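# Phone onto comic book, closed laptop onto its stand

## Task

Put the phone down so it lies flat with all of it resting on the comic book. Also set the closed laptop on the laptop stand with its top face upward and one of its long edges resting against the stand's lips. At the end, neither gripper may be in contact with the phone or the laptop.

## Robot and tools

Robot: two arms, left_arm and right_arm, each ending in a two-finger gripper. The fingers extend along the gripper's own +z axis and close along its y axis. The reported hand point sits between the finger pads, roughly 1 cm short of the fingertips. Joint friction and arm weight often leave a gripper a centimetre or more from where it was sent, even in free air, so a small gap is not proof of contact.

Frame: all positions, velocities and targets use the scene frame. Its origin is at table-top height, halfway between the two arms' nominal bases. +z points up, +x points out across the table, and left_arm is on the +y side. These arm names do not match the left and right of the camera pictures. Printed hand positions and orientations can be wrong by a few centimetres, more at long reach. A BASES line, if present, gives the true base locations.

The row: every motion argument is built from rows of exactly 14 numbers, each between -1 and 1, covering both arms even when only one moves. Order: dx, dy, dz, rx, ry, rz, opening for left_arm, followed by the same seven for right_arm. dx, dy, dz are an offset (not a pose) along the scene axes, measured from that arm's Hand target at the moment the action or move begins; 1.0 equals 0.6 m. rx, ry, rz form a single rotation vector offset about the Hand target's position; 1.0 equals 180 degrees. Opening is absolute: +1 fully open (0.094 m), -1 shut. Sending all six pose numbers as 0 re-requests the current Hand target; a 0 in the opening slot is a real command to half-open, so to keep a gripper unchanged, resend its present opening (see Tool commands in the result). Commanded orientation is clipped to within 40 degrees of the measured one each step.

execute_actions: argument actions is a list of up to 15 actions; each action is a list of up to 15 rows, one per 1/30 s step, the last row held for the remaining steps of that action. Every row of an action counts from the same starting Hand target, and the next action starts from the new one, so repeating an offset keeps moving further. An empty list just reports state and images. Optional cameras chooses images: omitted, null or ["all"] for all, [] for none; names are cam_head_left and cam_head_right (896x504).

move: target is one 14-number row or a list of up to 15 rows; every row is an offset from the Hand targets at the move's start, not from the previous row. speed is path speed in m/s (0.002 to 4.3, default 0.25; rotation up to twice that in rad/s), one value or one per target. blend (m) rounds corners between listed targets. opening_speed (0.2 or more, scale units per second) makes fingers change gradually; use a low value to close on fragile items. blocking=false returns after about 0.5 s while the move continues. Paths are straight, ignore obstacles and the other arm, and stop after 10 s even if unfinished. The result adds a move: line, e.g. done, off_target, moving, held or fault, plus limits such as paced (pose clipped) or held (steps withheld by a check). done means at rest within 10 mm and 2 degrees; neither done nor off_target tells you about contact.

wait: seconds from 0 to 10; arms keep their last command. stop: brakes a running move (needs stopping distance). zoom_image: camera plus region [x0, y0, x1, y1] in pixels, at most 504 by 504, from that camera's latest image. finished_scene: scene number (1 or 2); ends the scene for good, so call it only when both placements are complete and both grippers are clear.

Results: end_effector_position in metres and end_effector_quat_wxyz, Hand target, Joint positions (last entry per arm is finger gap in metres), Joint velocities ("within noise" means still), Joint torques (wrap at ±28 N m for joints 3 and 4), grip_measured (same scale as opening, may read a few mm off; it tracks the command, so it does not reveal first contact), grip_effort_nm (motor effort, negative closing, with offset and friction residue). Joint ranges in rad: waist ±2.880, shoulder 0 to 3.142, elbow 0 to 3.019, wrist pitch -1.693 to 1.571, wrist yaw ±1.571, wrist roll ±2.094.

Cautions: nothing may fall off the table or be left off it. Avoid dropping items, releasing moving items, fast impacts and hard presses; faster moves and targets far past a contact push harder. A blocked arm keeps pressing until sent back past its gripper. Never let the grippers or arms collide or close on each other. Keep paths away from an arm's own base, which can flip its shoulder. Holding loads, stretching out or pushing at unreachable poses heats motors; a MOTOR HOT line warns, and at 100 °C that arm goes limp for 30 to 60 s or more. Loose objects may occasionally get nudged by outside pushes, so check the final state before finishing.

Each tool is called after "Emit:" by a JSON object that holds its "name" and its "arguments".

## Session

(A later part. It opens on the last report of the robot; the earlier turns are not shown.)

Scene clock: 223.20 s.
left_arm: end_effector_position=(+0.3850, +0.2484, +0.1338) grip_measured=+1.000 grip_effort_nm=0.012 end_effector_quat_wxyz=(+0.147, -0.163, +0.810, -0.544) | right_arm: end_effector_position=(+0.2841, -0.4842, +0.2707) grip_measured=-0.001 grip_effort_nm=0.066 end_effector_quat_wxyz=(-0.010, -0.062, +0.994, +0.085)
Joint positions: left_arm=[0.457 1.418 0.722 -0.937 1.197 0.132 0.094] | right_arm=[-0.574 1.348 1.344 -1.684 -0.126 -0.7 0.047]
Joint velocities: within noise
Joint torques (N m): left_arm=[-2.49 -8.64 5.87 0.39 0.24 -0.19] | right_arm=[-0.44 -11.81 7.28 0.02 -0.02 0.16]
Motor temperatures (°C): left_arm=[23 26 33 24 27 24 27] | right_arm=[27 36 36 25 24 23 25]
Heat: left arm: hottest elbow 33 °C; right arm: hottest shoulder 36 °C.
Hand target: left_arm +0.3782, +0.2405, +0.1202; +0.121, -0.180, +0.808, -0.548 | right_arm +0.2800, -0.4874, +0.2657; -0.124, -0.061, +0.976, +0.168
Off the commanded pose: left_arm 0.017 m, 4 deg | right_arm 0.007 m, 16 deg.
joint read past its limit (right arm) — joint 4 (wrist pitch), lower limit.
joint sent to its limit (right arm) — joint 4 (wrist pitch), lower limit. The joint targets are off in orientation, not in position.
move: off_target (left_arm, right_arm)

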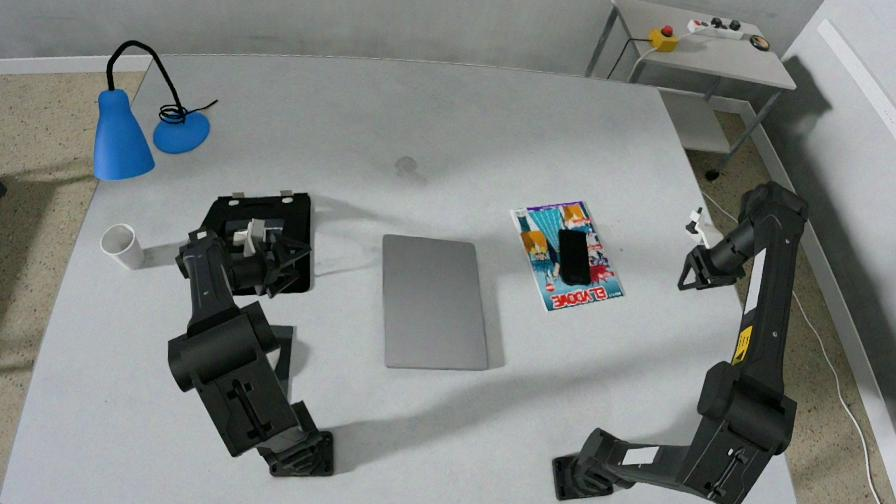

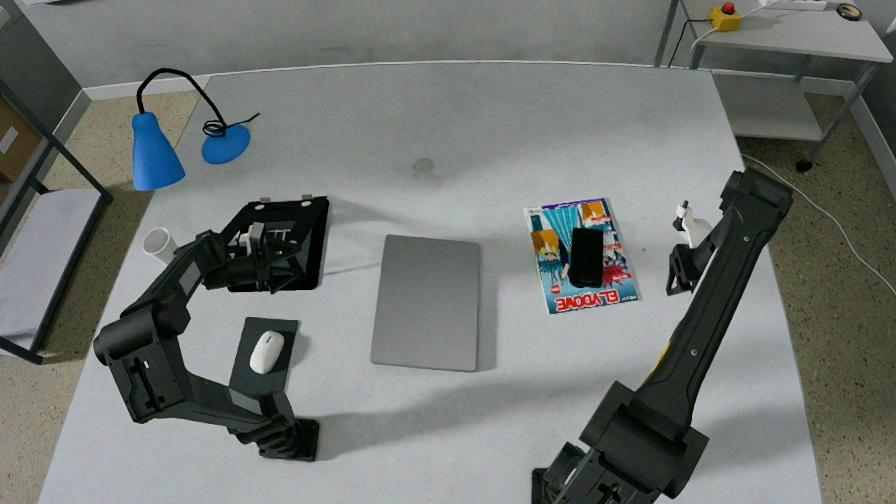

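Emit:
{"name": "move", "arguments": {"target": [-0.165,-0.133,0.0,0,0,0,1,0,0,0,0,0,0,0], "speed": 0.25}}

Emit:
{"name": "zoom_image", "arguments": {"camera": "cam_head_left", "region": [270, 220, 470, 390]}}

Emit:
{"name": "zoom_image", "arguments": {"camera": "cam_head_right", "region": [270, 220, 470, 390]}}

Scene clock: 240.53 s.
left_arm: end_effector_position=(+0.2818, +0.1649, +0.1212) grip_measured=+1.000 grip_effort_nm=0.007 end_effector_quat_wxyz=(+0.120, -0.186, +0.806, -0.548) | right_arm: end_effector_position=(+0.2841, -0.4842, +0.2707) grip_measured=-0.001 grip_effort_nm=0.061 end_effector_quat_wxyz=(-0.010, -0.062, +0.994, +0.085)
Joint positions: left_arm=[0.323 0.992 0.353 -0.709 1.182 -0.253 0.094] | right_arm=[-0.574 1.348 1.344 -1.684 -0.126 -0.7 0.047]
Joint velocities: within noise
Joint torques (N m): left_arm=[-2.67 -5.71 7.86 1.24 0.42 -0.03] | right_arm=[-0.38 -11.81 7.27 0.01 -0.02 0.16]
Motor temperatures (°C): left_arm=[23 26 32 24 27 24 27] | right_arm=[27 36 36 25 24 23 25]
Heat: left arm: hottest elbow 32 °C; right arm: hottest shoulder 36 °C.
Hand target: left_arm +0.2792, +0.1606, +0.1202; +0.120, -0.180, +0.808, -0.548 | right_arm +0.2800, -0.4874, +0.2657; -0.124, -0.061, +0.976, +0.168
Off the commanded pose: left_arm 0.005 m, 1 deg | right_arm 0.007 m, 16 deg.
joint read past its limit (right arm) — joint 4 (wrist pitch), lower limit.
joint sent to its limit (right arm) — joint 4 (wrist pitch), lower limit. The joint targets are off in orientation, not in position.
move: off_target (right_arm)

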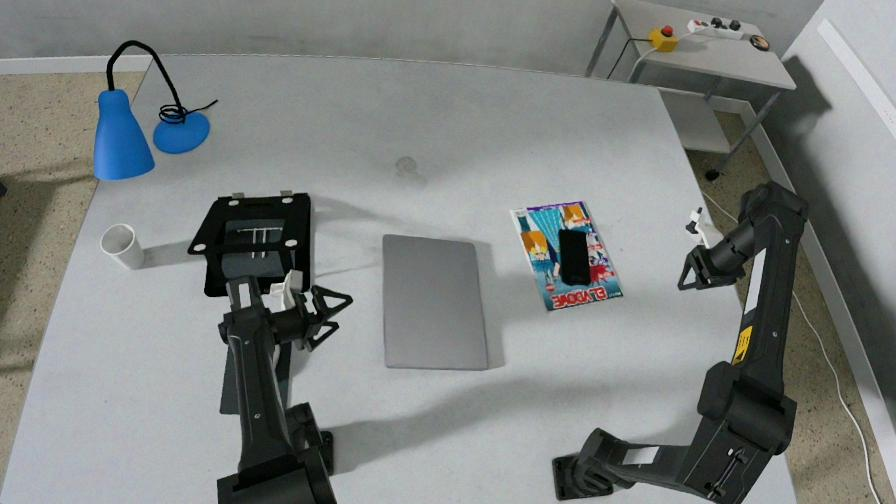

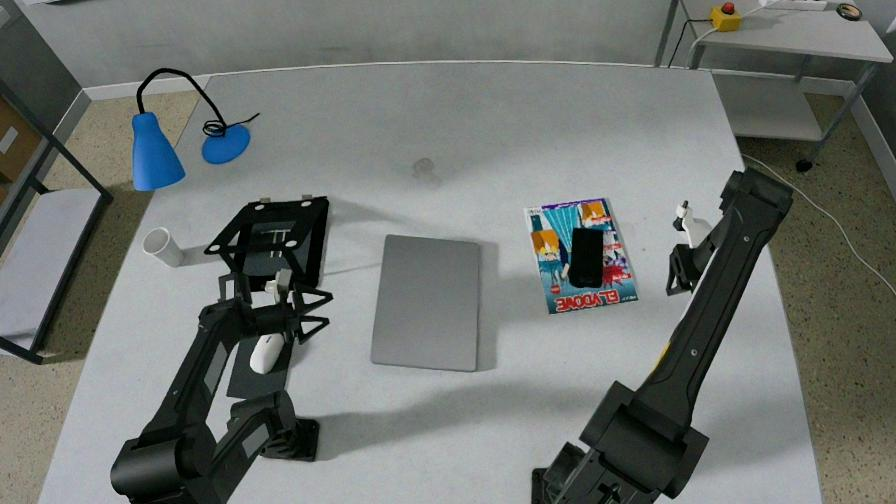

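Scaled by 2.520.

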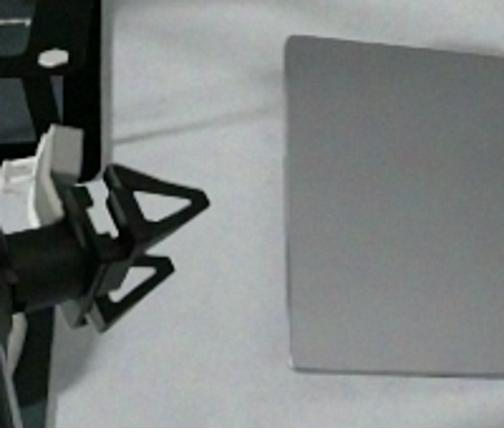

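Scaled by 2.520.

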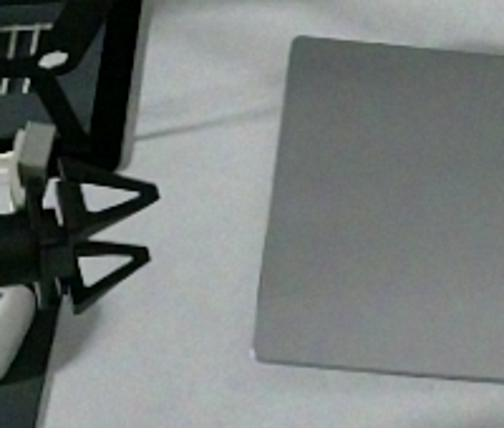

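Emit:
{"name": "move", "arguments": {"target": [0,-0.088,-0.075,0,0,0,1,0,0,0,0,0,0,0], "speed": 0.2}}

Emit:
{"name": "zoom_image", "arguments": {"camera": "cam_head_left", "region": [310, 240, 450, 380]}}

Emit:
{"name": "zoom_image", "arguments": {"camera": "cam_head_right", "region": [310, 240, 450, 380]}}

Scene clock: 253.57 s.
left_arm: end_effector_position=(+0.2830, +0.1117, +0.0791) grip_measured=+1.000 grip_effort_nm=0.007 end_effector_quat_wxyz=(+0.126, -0.181, +0.807, -0.547) | right_arm: end_effector_position=(+0.2841, -0.4842, +0.2707) grip_measured=-0.001 grip_effort_nm=0.056 end_effector_quat_wxyz=(-0.010, -0.062, +0.994, +0.085)
Joint positions: left_arm=[0.045 1.047 0.163 0.057 1.045 -0.81 0.094] | right_arm=[-0.574 1.348 1.344 -1.684 -0.126 -0.7 0.047]
Joint velocities: within noise
Joint torques (N m): left_arm=[-3.37 -3.25 6.74 1.92 0.28 -0.03] | right_arm=[-0.44 -11.69 7.25 0.02 -0.03 0.17]
Motor temperatures (°C): left_arm=[23 26 32 24 27 24 27] | right_arm=[27 35 36 25 24 23 25]
Heat: left arm: hottest elbow 32 °C; right arm: hottest elbow 36 °C.
Hand target: left_arm +0.2791, +0.1078, +0.0751; +0.120, -0.180, +0.808, -0.548 | right_arm +0.2800, -0.4874, +0.2657; -0.124, -0.061, +0.976, +0.168
Off the commanded pose: left_arm 0.007 m, 1 deg | right_arm 0.007 m, 16 deg.
joint read past its limit (right arm) — joint 4 (wrist pitch), lower limit.
joint sent to its limit (right arm) — joint 4 (wrist pitch), lower limit. The joint targets are off in orientation, not in position.
move: off_target (right_arm)

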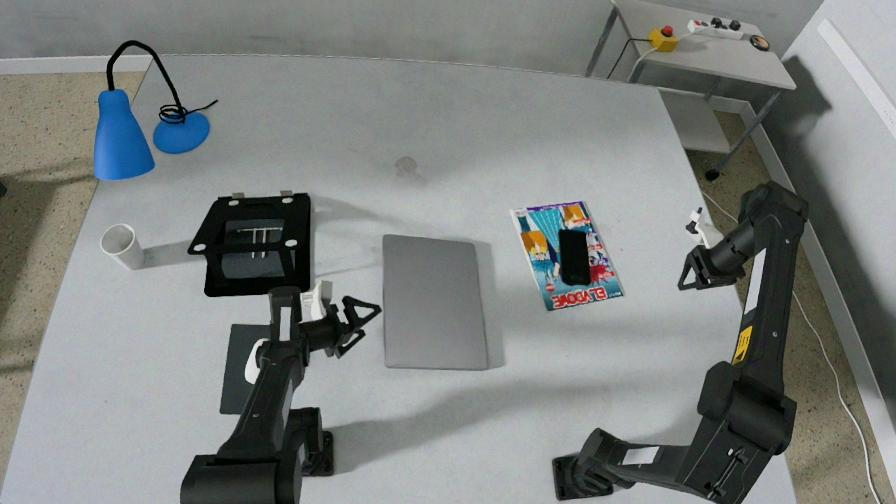

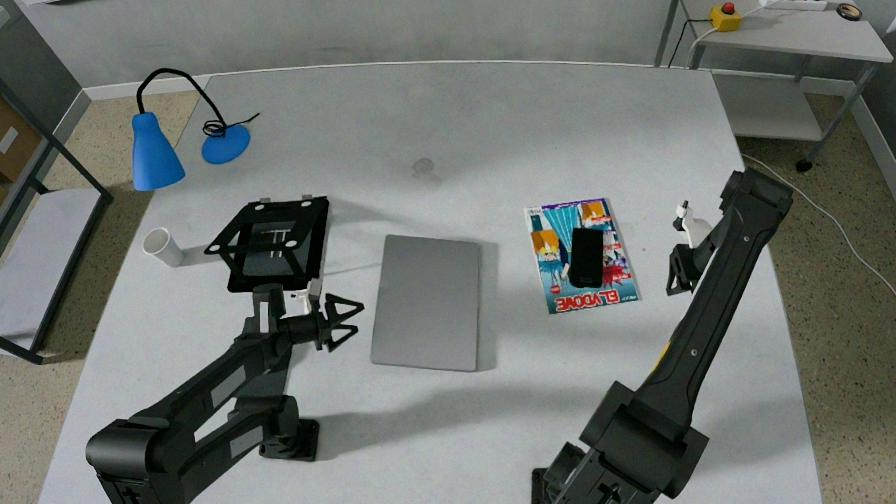

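Scaled by 3.600.

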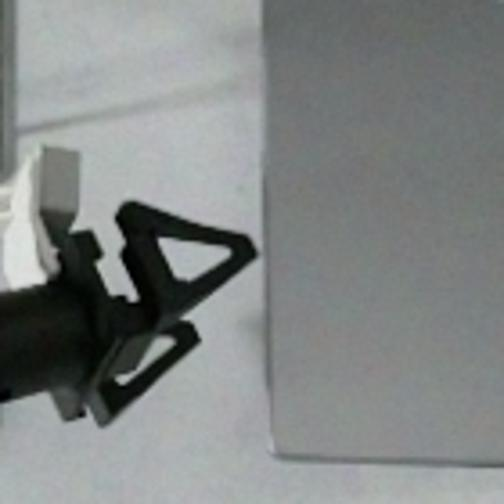

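Scaled by 3.600.

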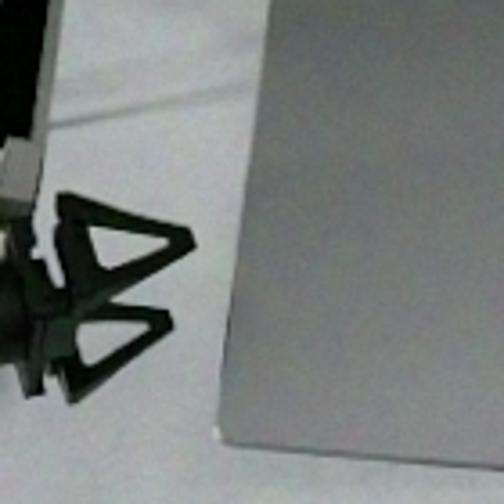

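Emit:
{"name": "move", "arguments": {"target": [0,0,-0.053,-0.0353,-0.0165,0,0.2,0,0,0,0,0,0,0], "speed": 0.12}}

Emit:
{"name": "zoom_image", "arguments": {"camera": "cam_head_left", "region": [310, 240, 450, 380]}}

Emit:
{"name": "zoom_image", "arguments": {"camera": "cam_head_right", "region": [310, 240, 450, 380]}}

Scene clock: 274.03 s.
left_arm: end_effector_position=(+0.2809, +0.1049, +0.0449) grip_measured=+0.202 grip_effort_nm=-0.085 end_effector_quat_wxyz=(+0.129, -0.163, +0.776, -0.596) | right_arm: end_effector_position=(+0.2841, -0.4842, +0.2707) grip_measured=-0.001 grip_effort_nm=0.061 end_effector_quat_wxyz=(-0.010, -0.062, +0.994, +0.085)
Joint positions: left_arm=[0.049 1.511 0.091 0.752 1.143 -0.942 0.056] | right_arm=[-0.574 1.348 1.344 -1.684 -0.126 -0.7 0.047]
Joint velocities: within noise
Joint torques (N m): left_arm=[0.09 -5.42 2.09 2.13 0.38 0.03] | right_arm=[-0.32 -11.69 7.25 0.03 -0.02 0.16]
Motor temperatures (°C): left_arm=[23 26 32 24 27 24 27] | right_arm=[27 35 36 25 24 23 25]
Heat: left arm: hottest elbow 32 °C; right arm: hottest elbow 36 °C.
Hand target: left_arm +0.2792, +0.1078, +0.0434; +0.131, -0.172, +0.773, -0.596 | right_arm +0.2800, -0.4873, +0.2657; -0.124, -0.061, +0.976, +0.168
Off the commanded pose: left_arm 0.004 m, 1 deg | right_arm 0.007 m, 16 deg.
joint read past its limit (right arm) — joint 4 (wrist pitch), lower limit.
joint sent to its limit (right arm) — joint 4 (wrist pitch), lower limit. The joint targets are off in orientation, not in position.
move: off_target (right_arm)

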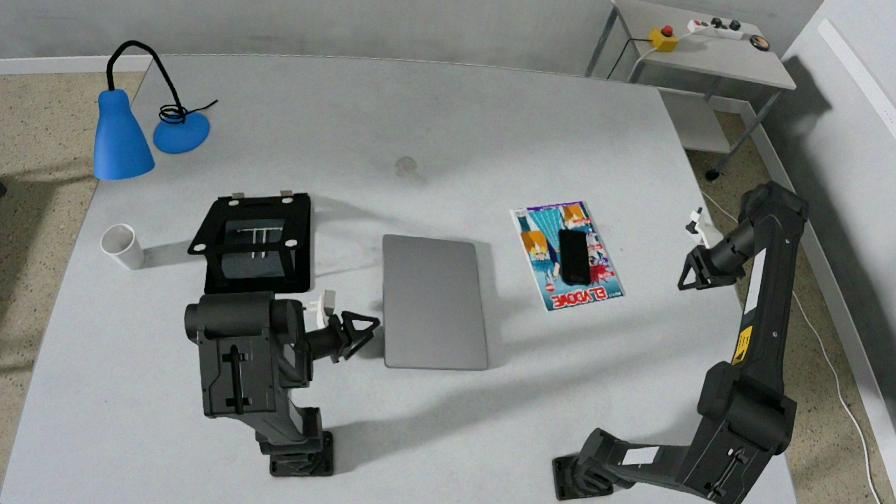

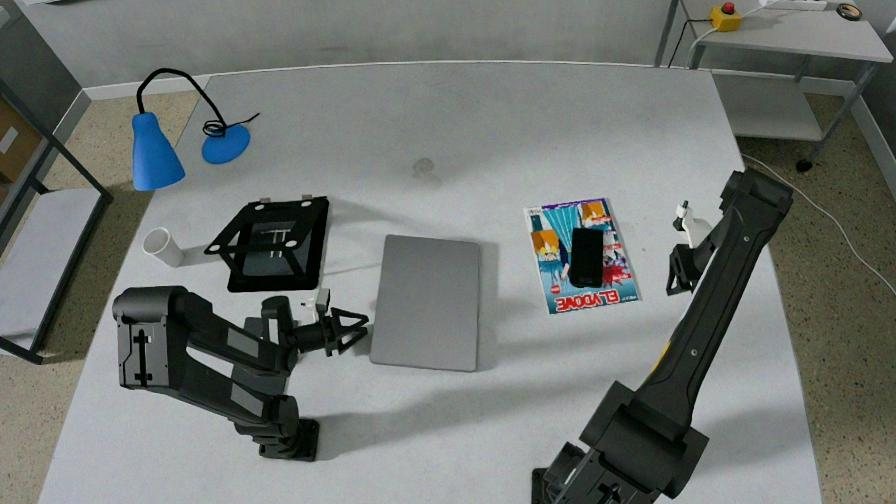

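Scaled by 3.600.

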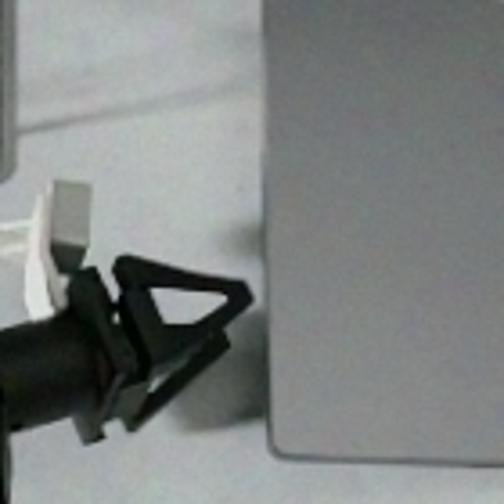

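Scaled by 3.600.

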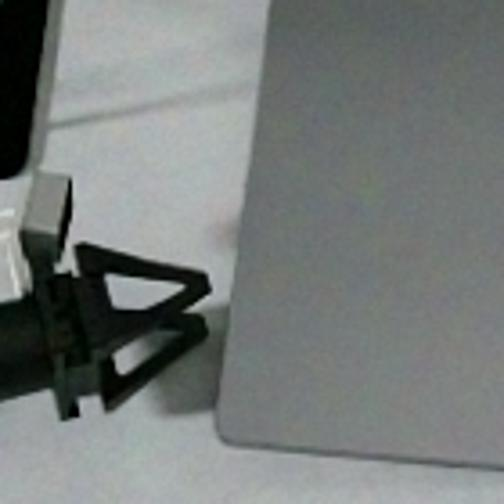

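Emit:
{"name": "move", "arguments": {"target": [0.044,-0.1,0,0,0,0,0.2,0,0,0,0,0,0,0], "speed": 0.06}}

Emit:
{"name": "zoom_image", "arguments": {"camera": "cam_head_left", "region": [310, 240, 450, 380]}}

Emit:
{"name": "zoom_image", "arguments": {"camera": "cam_head_right", "region": [310, 240, 450, 380]}}

Scene clock: 280.73 s.
left_arm: end_effector_position=(+0.2987, +0.0537, +0.0398) grip_measured=+0.202 grip_effort_nm=-0.081 end_effector_quat_wxyz=(+0.126, -0.181, +0.776, -0.590) | right_arm: end_effector_position=(+0.2841, -0.4842, +0.2707) grip_measured=-0.001 grip_effort_nm=0.061 end_effector_quat_wxyz=(-0.010, -0.062, +0.994, +0.085)
Joint positions: left_arm=[-0.223 1.673 0.119 1.111 0.887 -1.237 0.056] | right_arm=[-0.574 1.348 1.344 -1.684 -0.126 -0.7 0.047]
Joint velocities: within noise
Joint torques (N m): left_arm=[-2.26 -6.95 3.77 2.28 0.04 -0.01] | right_arm=[-0.26 -11.81 7.27 0.02 -0.02 0.17]
Motor temperatures (°C): left_arm=[23 26 31 24 27 24 27] | right_arm=[27 35 36 25 24 23 25]
Heat: left arm: hottest elbow 31 °C; right arm: hottest elbow 36 °C.
Hand target: left_arm +0.3056, +0.0478, +0.0434; +0.131, -0.172, +0.773, -0.596 | right_arm +0.2800, -0.4873, +0.2657; -0.124, -0.061, +0.976, +0.168
Off the commanded pose: left_arm 0.010 m, 1 deg | right_arm 0.007 m, 16 deg.
joint read past its limit (right arm) — joint 4 (wrist pitch), lower limit.
joint sent to its limit (right arm) — joint 4 (wrist pitch), lower limit. The joint targets are off in orientation, not in position.
move: off_target (right_arm)

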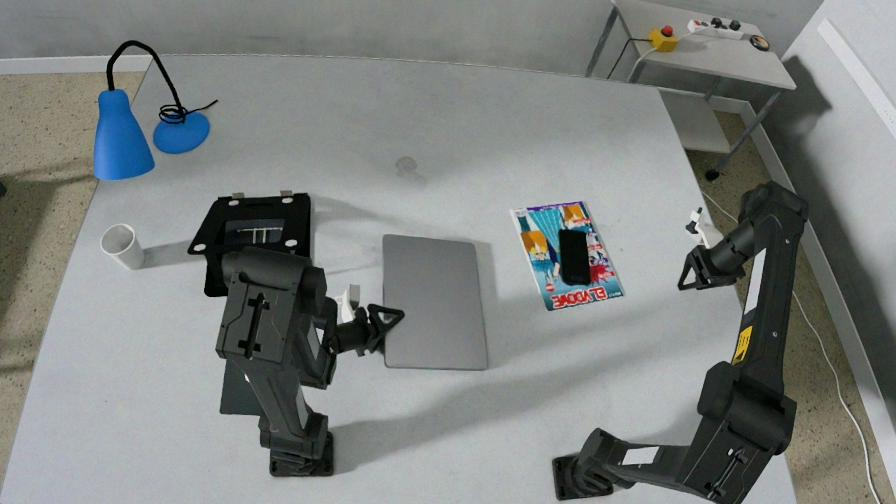

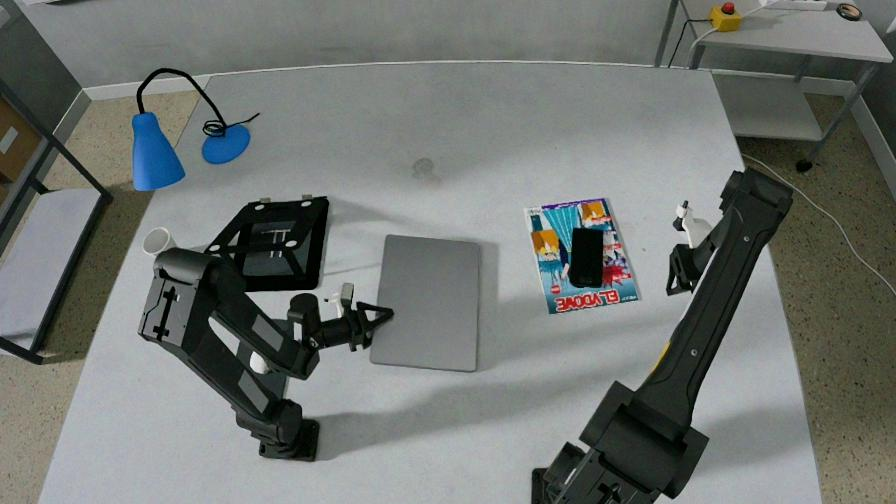

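Scaled by 3.600.

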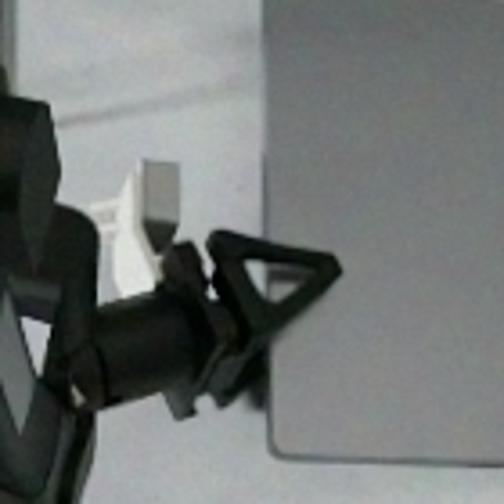

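Scaled by 3.600.

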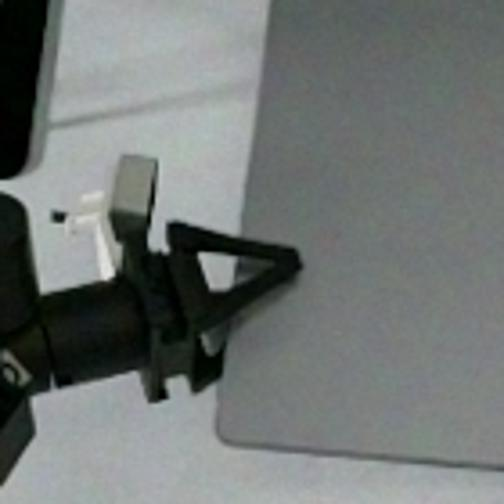

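Emit:
{"name": "move", "arguments": {"target": [0.014,-0.036,0.004,0,0,0,0.2,0,0,0,0,0,0,0], "speed": 0.05}}

Emit:
{"name": "zoom_image", "arguments": {"camera": "cam_head_left", "region": [310, 220, 510, 390]}}

Scene clock: 285.63 s.
left_arm: end_effector_position=(+0.3051, +0.0338, +0.0407) grip_measured=+0.202 grip_effort_nm=-0.085 end_effector_quat_wxyz=(+0.125, -0.183, +0.778, -0.588) | right_arm: end_effector_position=(+0.2841, -0.4842, +0.2707) grip_measured=-0.001 grip_effort_nm=0.061 end_effector_quat_wxyz=(-0.010, -0.062, +0.994, +0.085)
Joint positions: left_arm=[-0.31 1.678 0.146 1.121 0.806 -1.288 0.056] | right_arm=[-0.574 1.348 1.344 -1.684 -0.126 -0.7 0.047]
Joint velocities: within noise
Joint torques (N m): left_arm=[-1.85 -6.77 4.51 2.33 -0.02 -0.01] | right_arm=[-0.32 -11.87 7.27 -0.01 -0.02 0.16]
Motor temperatures (°C): left_arm=[23 26 31 24 27 24 27] | right_arm=[27 34 36 25 24 23 25]
Heat: left arm: hottest elbow 31 °C; right arm: hottest elbow 36 °C.
Hand target: left_arm +0.3140, +0.0263, +0.0458; +0.131, -0.172, +0.773, -0.596 | right_arm +0.2800, -0.4873, +0.2657; -0.124, -0.061, +0.976, +0.168
Off the commanded pose: left_arm 0.013 m, 2 deg | right_arm 0.007 m, 16 deg.
joint read past its limit (right arm) — joint 4 (wrist pitch), lower limit.
joint sent to its limit (right arm) — joint 4 (wrist pitch), lower limit. The joint targets are off in orientation, not in position.
move: off_target (left_arm, right_arm)

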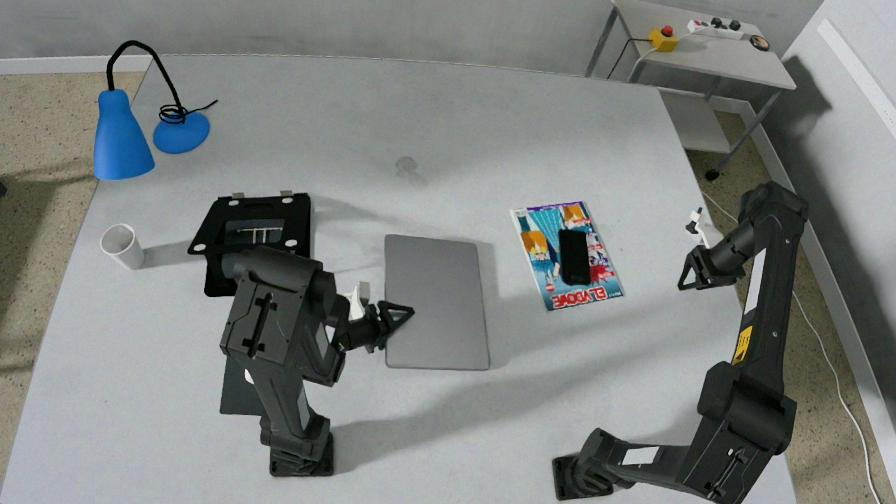

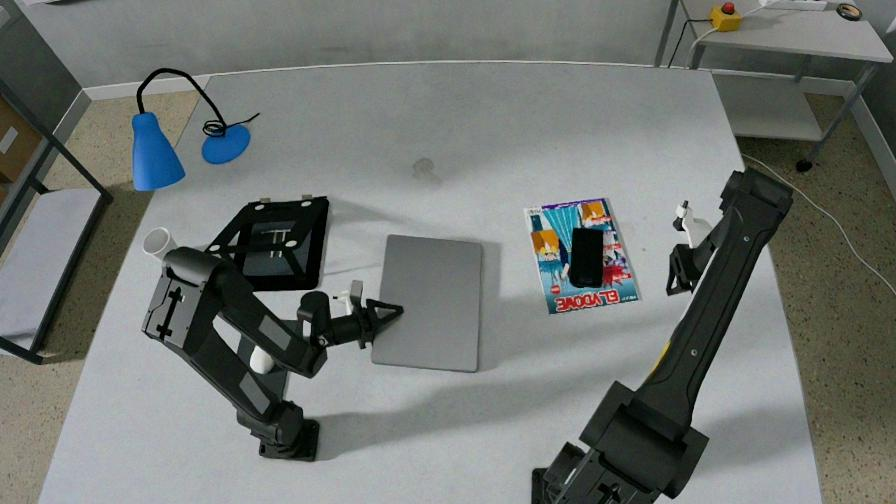

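Scaled by 2.520.

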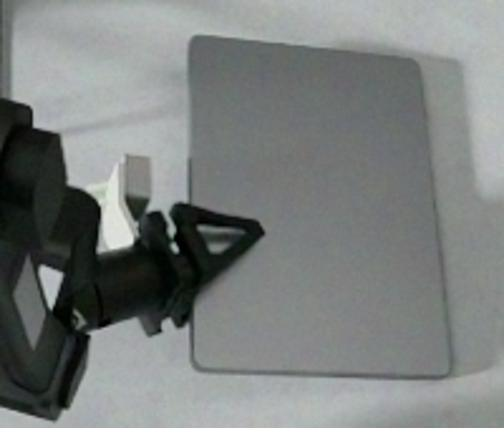

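Emit:
{"name": "move", "arguments": {"target": [[-0.014,0.017,0.0,0,0,0,0.2,0,0,0,0,0,0,0],[-0.012,0.012,0.1,0,0,0,0.2,0,0,0,0,0,0,0]], "speed": 0.06}}

Emit:
{"name": "zoom_image", "arguments": {"camera": "cam_head_left", "region": [310, 220, 510, 390]}}

Emit:
{"name": "zoom_image", "arguments": {"camera": "cam_head_right", "region": [310, 220, 510, 390]}}

Scene clock: 294.30 s.
left_arm: end_effector_position=(+0.2964, +0.0362, +0.0843) grip_measured=+0.202 grip_effort_nm=-0.081 end_effector_quat_wxyz=(+0.113, -0.187, +0.784, -0.581) | right_arm: end_effector_position=(+0.2841, -0.4842, +0.2707) grip_measured=-0.001 grip_effort_nm=0.066 end_effector_quat_wxyz=(-0.010, -0.062, +0.994, +0.085)
Joint positions: left_arm=[-0.308 1.266 0.146 0.668 0.813 -1.275 0.056] | right_arm=[-0.574 1.348 1.344 -1.684 -0.126 -0.7 0.047]
Joint velocities: within noise
Joint torques (N m): left_arm=[-1.08 -9.29 8.17 1.89 0.54 -0.04] | right_arm=[-0.32 -11.81 7.28 0.01 -0.02 0.16]
Motor temperatures (°C): left_arm=[23 26 31 24 27 24 27] | right_arm=[27 34 36 25 24 23 25]
Heat: left arm: hottest elbow 31 °C; right arm: hottest elbow 36 °C.
Hand target: left_arm +0.3068, +0.0334, +0.1057; +0.131, -0.172, +0.773, -0.596 | right_arm +0.2800, -0.4873, +0.2657; -0.124, -0.061, +0.976, +0.168
Off the commanded pose: left_arm 0.024 m, 4 deg | right_arm 0.007 m, 16 deg.
joint read past its limit (right arm) — joint 4 (wrist pitch), lower limit.
joint sent to its limit (right arm) — joint 4 (wrist pitch), lower limit. The joint targets are off in orientation, not in position.
move: off_target (left_arm, right_arm)

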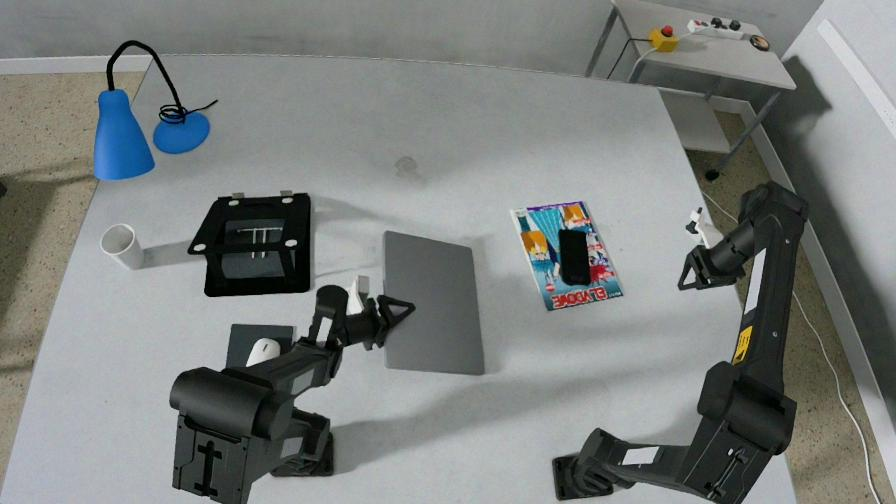

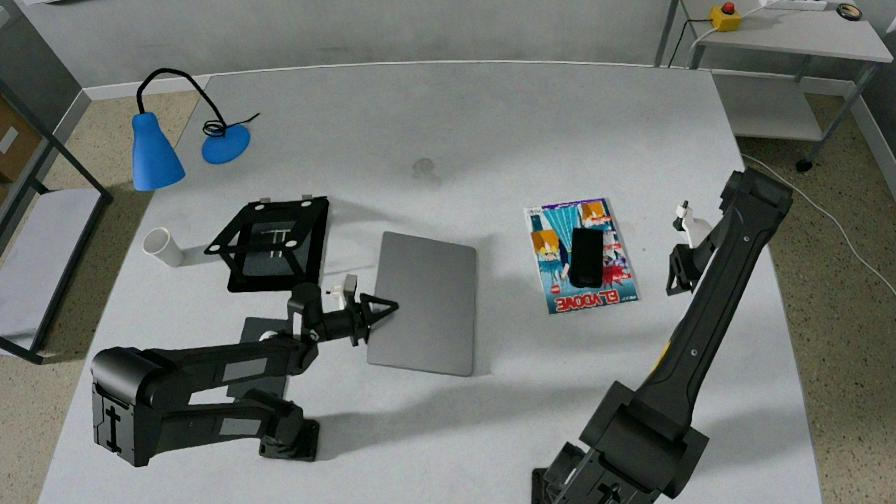

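Scaled by 2.520.

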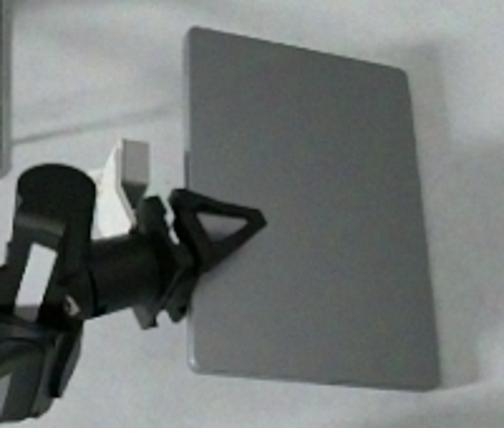

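Scaled by 2.520.

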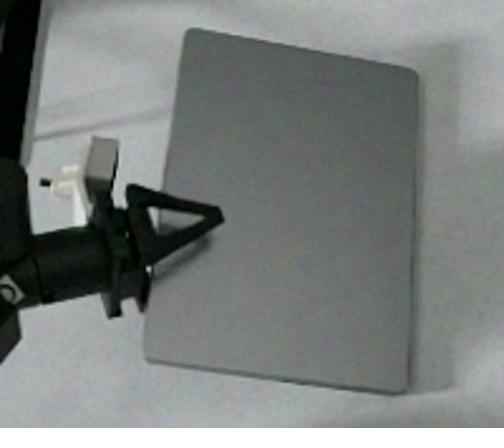

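Emit:
{"name": "move", "arguments": {"target": [[0,0,0.0,0,0,0,0.2,0,0,0,0,0,0,0],[0,0,0,0,0,0,-1,0,0,0,0,0,0,0]], "speed": 0.06, "opening_speed": 0.3}}

Emit:
{"name": "zoom_image", "arguments": {"camera": "cam_head_left", "region": [310, 220, 510, 390]}}

Emit:
{"name": "zoom_image", "arguments": {"camera": "cam_head_right", "region": [310, 220, 510, 390]}}

Scene clock: 303.47 s.
left_arm: end_effector_position=(+0.2953, +0.0366, +0.0822) grip_measured=-0.625 grip_effort_nm=-1.009 end_effector_quat_wxyz=(+0.116, -0.180, +0.789, -0.576) | right_arm: end_effector_position=(+0.2841, -0.4842, +0.2707) grip_measured=-0.001 grip_effort_nm=0.066 end_effector_quat_wxyz=(-0.010, -0.062, +0.994, +0.085)
Joint positions: left_arm=[-0.308 1.264 0.146 0.652 0.812 -1.247 0.018] | right_arm=[-0.574 1.348 1.344 -1.684 -0.126 -0.7 0.047]
Joint velocities: within noise
Joint torques (N m): left_arm=[-1.55 -9.05 8.27 2.37 0.63 -0.32] | right_arm=[-0.26 -11.81 7.27 0.03 -0.02 0.17]
Motor temperatures (°C): left_arm=[23 26 31 24 27 24 27] | right_arm=[27 34 36 25 24 23 25]
Heat: left arm: hottest elbow 31 °C; right arm: hottest elbow 36 °C.
Hand target: left_arm +0.3067, +0.0334, +0.1058; +0.131, -0.172, +0.773, -0.596 | right_arm +0.2800, -0.4873, +0.2657; -0.124, -0.061, +0.976, +0.168
Off the commanded pose: left_arm 0.026 m, 4 deg | right_arm 0.007 m, 16 deg.
joint read past its limit (right arm) — joint 4 (wrist pitch), lower limit.
joint sent to its limit (right arm) — joint 4 (wrist pitch), lower limit. The joint targets are off in orientation, not in position.
move: off_target (left_arm, right_arm); target 2's new opening was sent with left_arm's hand 0.024 m and 3 deg from that target

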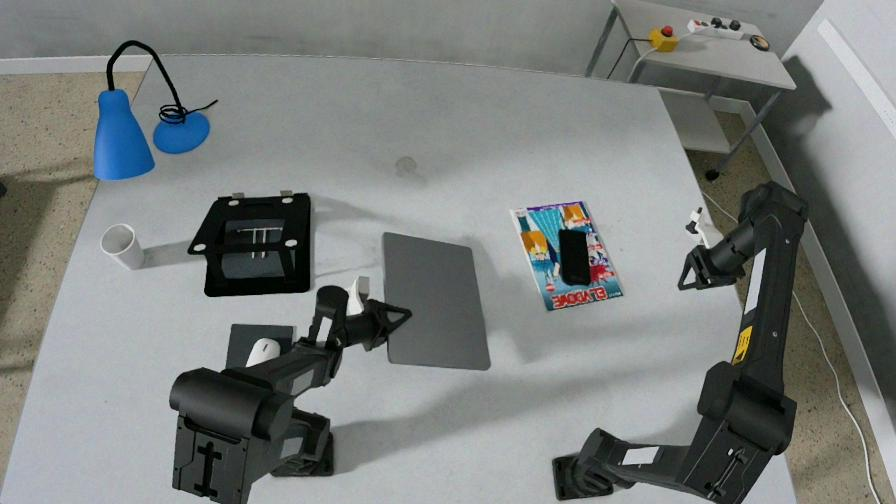

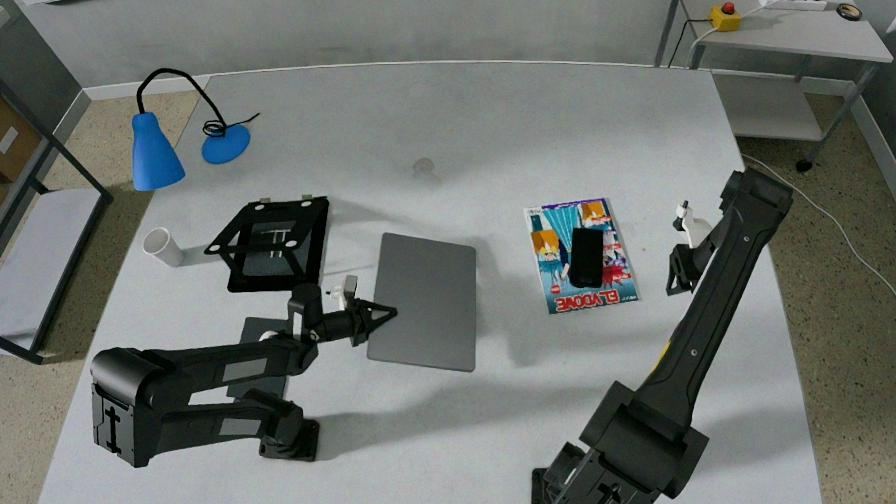

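Scaled by 2.520.

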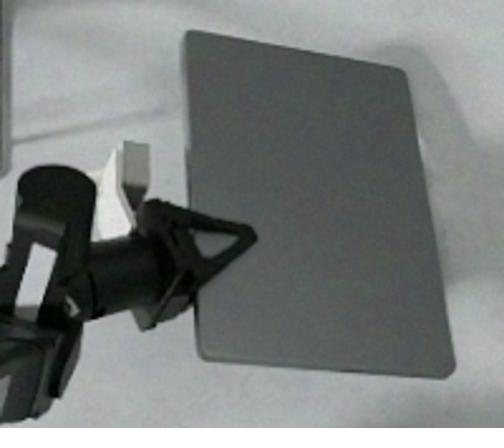

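Scaled by 2.520.

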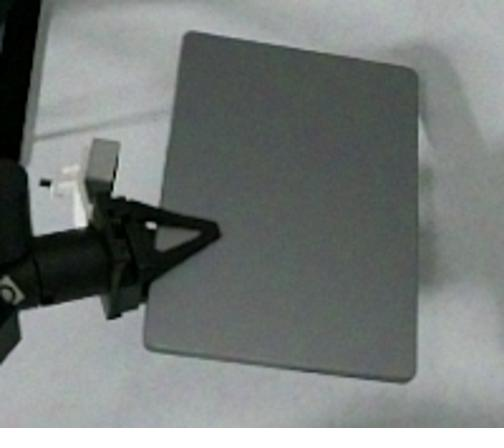

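Emit:
{"name": "move", "arguments": {"target": [0,0,0.15,0,0,0,-1,0,0,0,0,0,0,0], "speed": 0.08}}

Emit:
{"name": "zoom_image", "arguments": {"camera": "cam_head_left", "region": [310, 150, 530, 390]}}

Emit:
{"name": "zoom_image", "arguments": {"camera": "cam_head_right", "region": [310, 150, 530, 390]}}

Scene clock: 313.70 s.
left_arm: end_effector_position=(+0.2621, +0.0474, +0.1150) grip_measured=-0.631 grip_effort_nm=-1.009 end_effector_quat_wxyz=(+0.077, -0.216, +0.802, -0.552) | right_arm: end_effector_position=(+0.2841, -0.4842, +0.2707) grip_measured=-0.001 grip_effort_nm=0.066 end_effector_quat_wxyz=(-0.010, -0.062, +0.994, +0.085)
Joint positions: left_arm=[-0.308 0.809 0.16 0.073 0.802 -1.259 0.017] | right_arm=[-0.574 1.348 1.344 -1.684 -0.126 -0.7 0.047]
Joint velocities: within noise
Joint torques (N m): left_arm=[-0.15 -5.95 22.01 2.3 1.22 -0.11] | right_arm=[-0.32 -11.87 7.27 0.01 -0.02 0.17]
Motor temperatures (°C): left_arm=[23 26 32 24 27 24 27] | right_arm=[27 34 36 25 24 23 25]
Heat: left arm: hottest elbow 32 °C; right arm: hottest elbow 36 °C.
Hand target: left_arm +0.3068, +0.0334, +0.1958; +0.131, -0.172, +0.773, -0.596 | right_arm +0.2800, -0.4873, +0.2657; -0.124, -0.061, +0.976, +0.168
Off the commanded pose: left_arm 0.093 m, 10 deg | right_arm 0.007 m, 16 deg.
joint read past its limit (right arm) — joint 4 (wrist pitch), lower limit.
joint sent to its limit (right arm) — joint 4 (wrist pitch), lower limit. The joint targets are off in orientation, not in position.
move: off_target (left_arm, right_arm)

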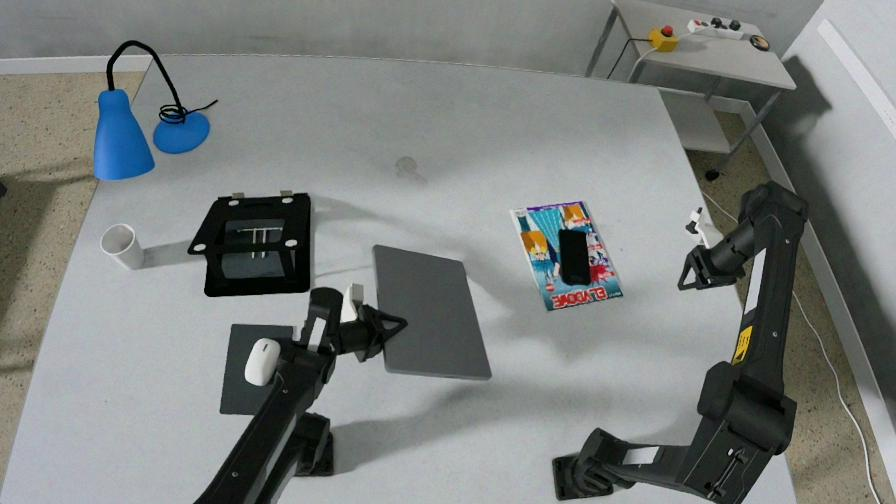

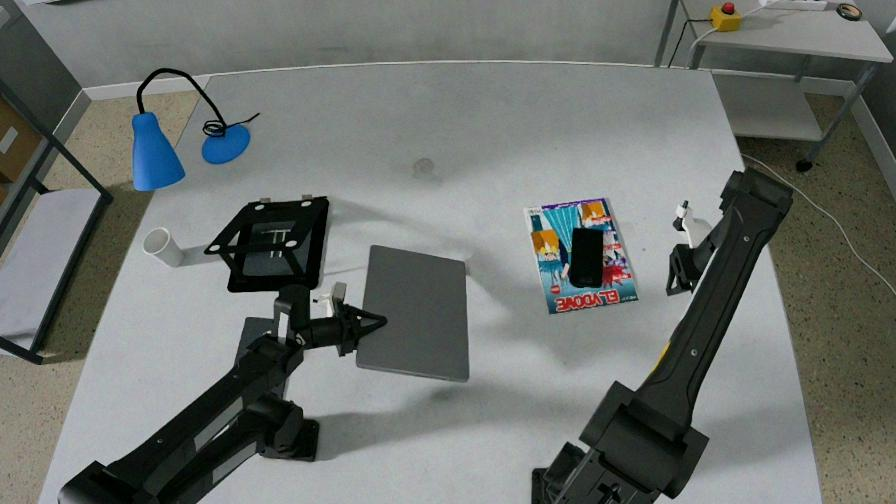

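Scaled by 2.100.

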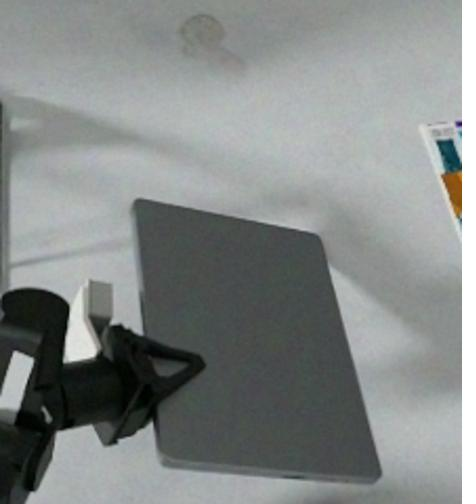

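Scaled by 2.100.

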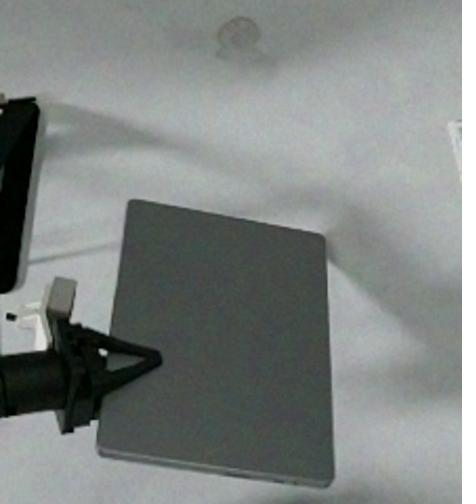

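Emit:
{"name": "move", "arguments": {"target": [0.13,0.1,0.02,0,0,0.14,-1,0,0,0,0,0,0,0], "speed": 0.1, "cameras": ["cam_head_left"]}}

Scene clock: 323.63 s.
left_arm: end_effector_position=(+0.3191, +0.0990, +0.1205) grip_measured=-0.632 grip_effort_nm=-1.009 end_effector_quat_wxyz=(+0.190, -0.358, +0.764, -0.502) | right_arm: end_effector_position=(+0.2841, -0.4842, +0.2707) grip_measured=-0.001 grip_effort_nm=0.066 end_effector_quat_wxyz=(-0.010, -0.062, +0.994, +0.085)
Joint positions: left_arm=[-0.222 0.78 0.18 0.09 0.518 -1.378 0.017] | right_arm=[-0.574 1.348 1.344 -1.684 -0.126 -0.7 0.047]
Joint velocities: within noise
Joint torques (N m): left_arm=[0.38 -3.84 23.1 4.1 -0.12 -0.32] | right_arm=[-0.44 -11.87 7.3 0.03 -0.02 0.16]
Motor temperatures (°C): left_arm=[23 26 34 24 28 24 28] | right_arm=[27 34 36 25 24 23 25]
Heat: left arm: hottest elbow 34 °C; right arm: hottest elbow 36 °C.
Hand target: left_arm +0.3848, +0.0934, +0.2080; +0.258, -0.336, +0.717, -0.554 | right_arm +0.2800, -0.4873, +0.2657; -0.124, -0.061, +0.976, +0.168
Off the commanded pose: left_arm 0.109 m, 11 deg | right_arm 0.007 m, 16 deg.
joint read past its limit (right arm) — joint 4 (wrist pitch), lower limit.
joint sent to its limit (right arm) — joint 4 (wrist pitch), lower limit. The joint targets are off in orientation, not in position.
move: off_target (left_arm, right_arm)
Images, in order (width x height): cam_head_left 896x504.

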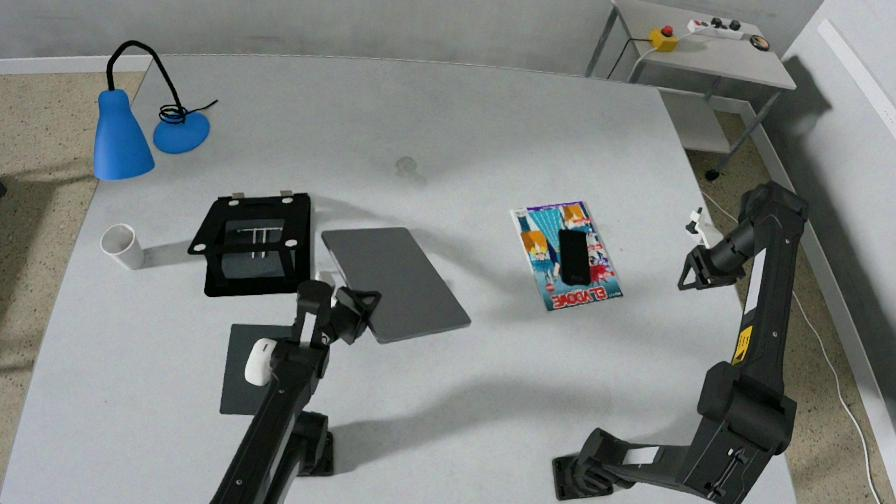

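Emit:
{"name": "move", "arguments": {"target": [0.1,0.05,0.22,0,0,0.0,-1,0,0,0,0,0,0,0], "speed": 0.12}}

Scene clock: 331.77 s.
left_arm: end_effector_position=(+0.3697, +0.1310, +0.1865) grip_measured=-0.634 grip_effort_nm=-1.009 end_effector_quat_wxyz=(+0.135, -0.439, +0.751, -0.475) | right_arm: end_effector_position=(+0.2841, -0.4842, +0.2707) grip_measured=-0.001 grip_effort_nm=0.066 end_effector_quat_wxyz=(-0.010, -0.062, +0.994, +0.085)
Joint positions: left_arm=[-0.068 0.835 0.471 -0.311 0.607 -1.395 0.017] | right_arm=[-0.574 1.348 1.344 -1.684 -0.126 -0.7 0.047]
Joint velocities: within noise
Joint torques (N m): left_arm=[-0.85 -8.59 -25.65 4.62 1.3 0.34] | right_arm=[-0.32 -11.75 7.27 0.03 -0.02 0.16]
Motor temperatures (°C): left_arm=[23 25 40 24 28 24 28] | right_arm=[27 34 36 25 24 23 25]
Heat: left arm: hottest elbow 40 °C; right arm: hottest elbow 36 °C.
Hand target: left_arm +0.4448, +0.1235, +0.3397; +0.258, -0.336, +0.717, -0.553 | right_arm +0.2800, -0.4873, +0.2657; -0.124, -0.061, +0.976, +0.168
Off the commanded pose: left_arm 0.171 m, 21 deg | right_arm 0.007 m, 16 deg.
joint read past its limit (right arm) — joint 4 (wrist pitch), lower limit.
joint sent to its limit (right arm) — joint 4 (wrist pitch), lower limit. The joint targets are off in orientation, not in position.
move: off_target (left_arm, right_arm)

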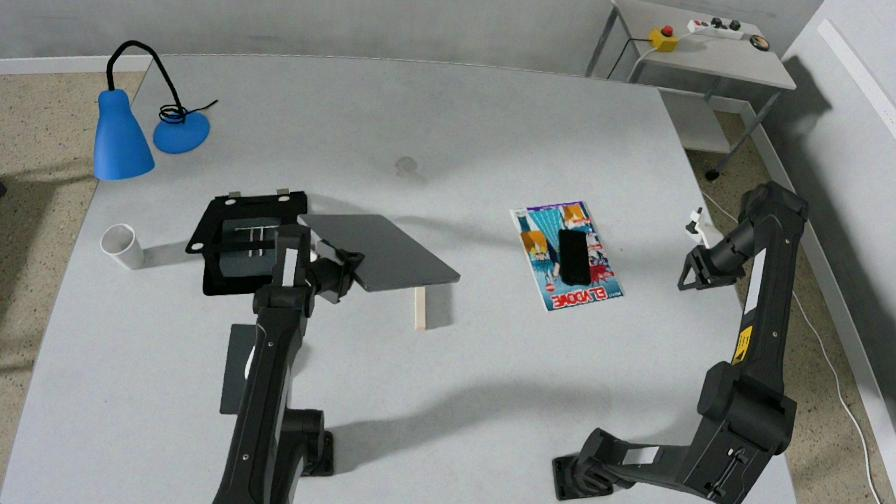

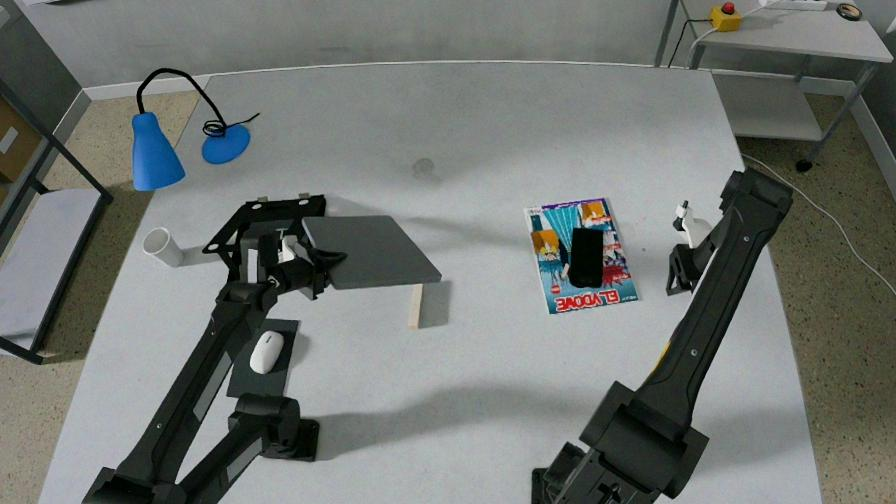

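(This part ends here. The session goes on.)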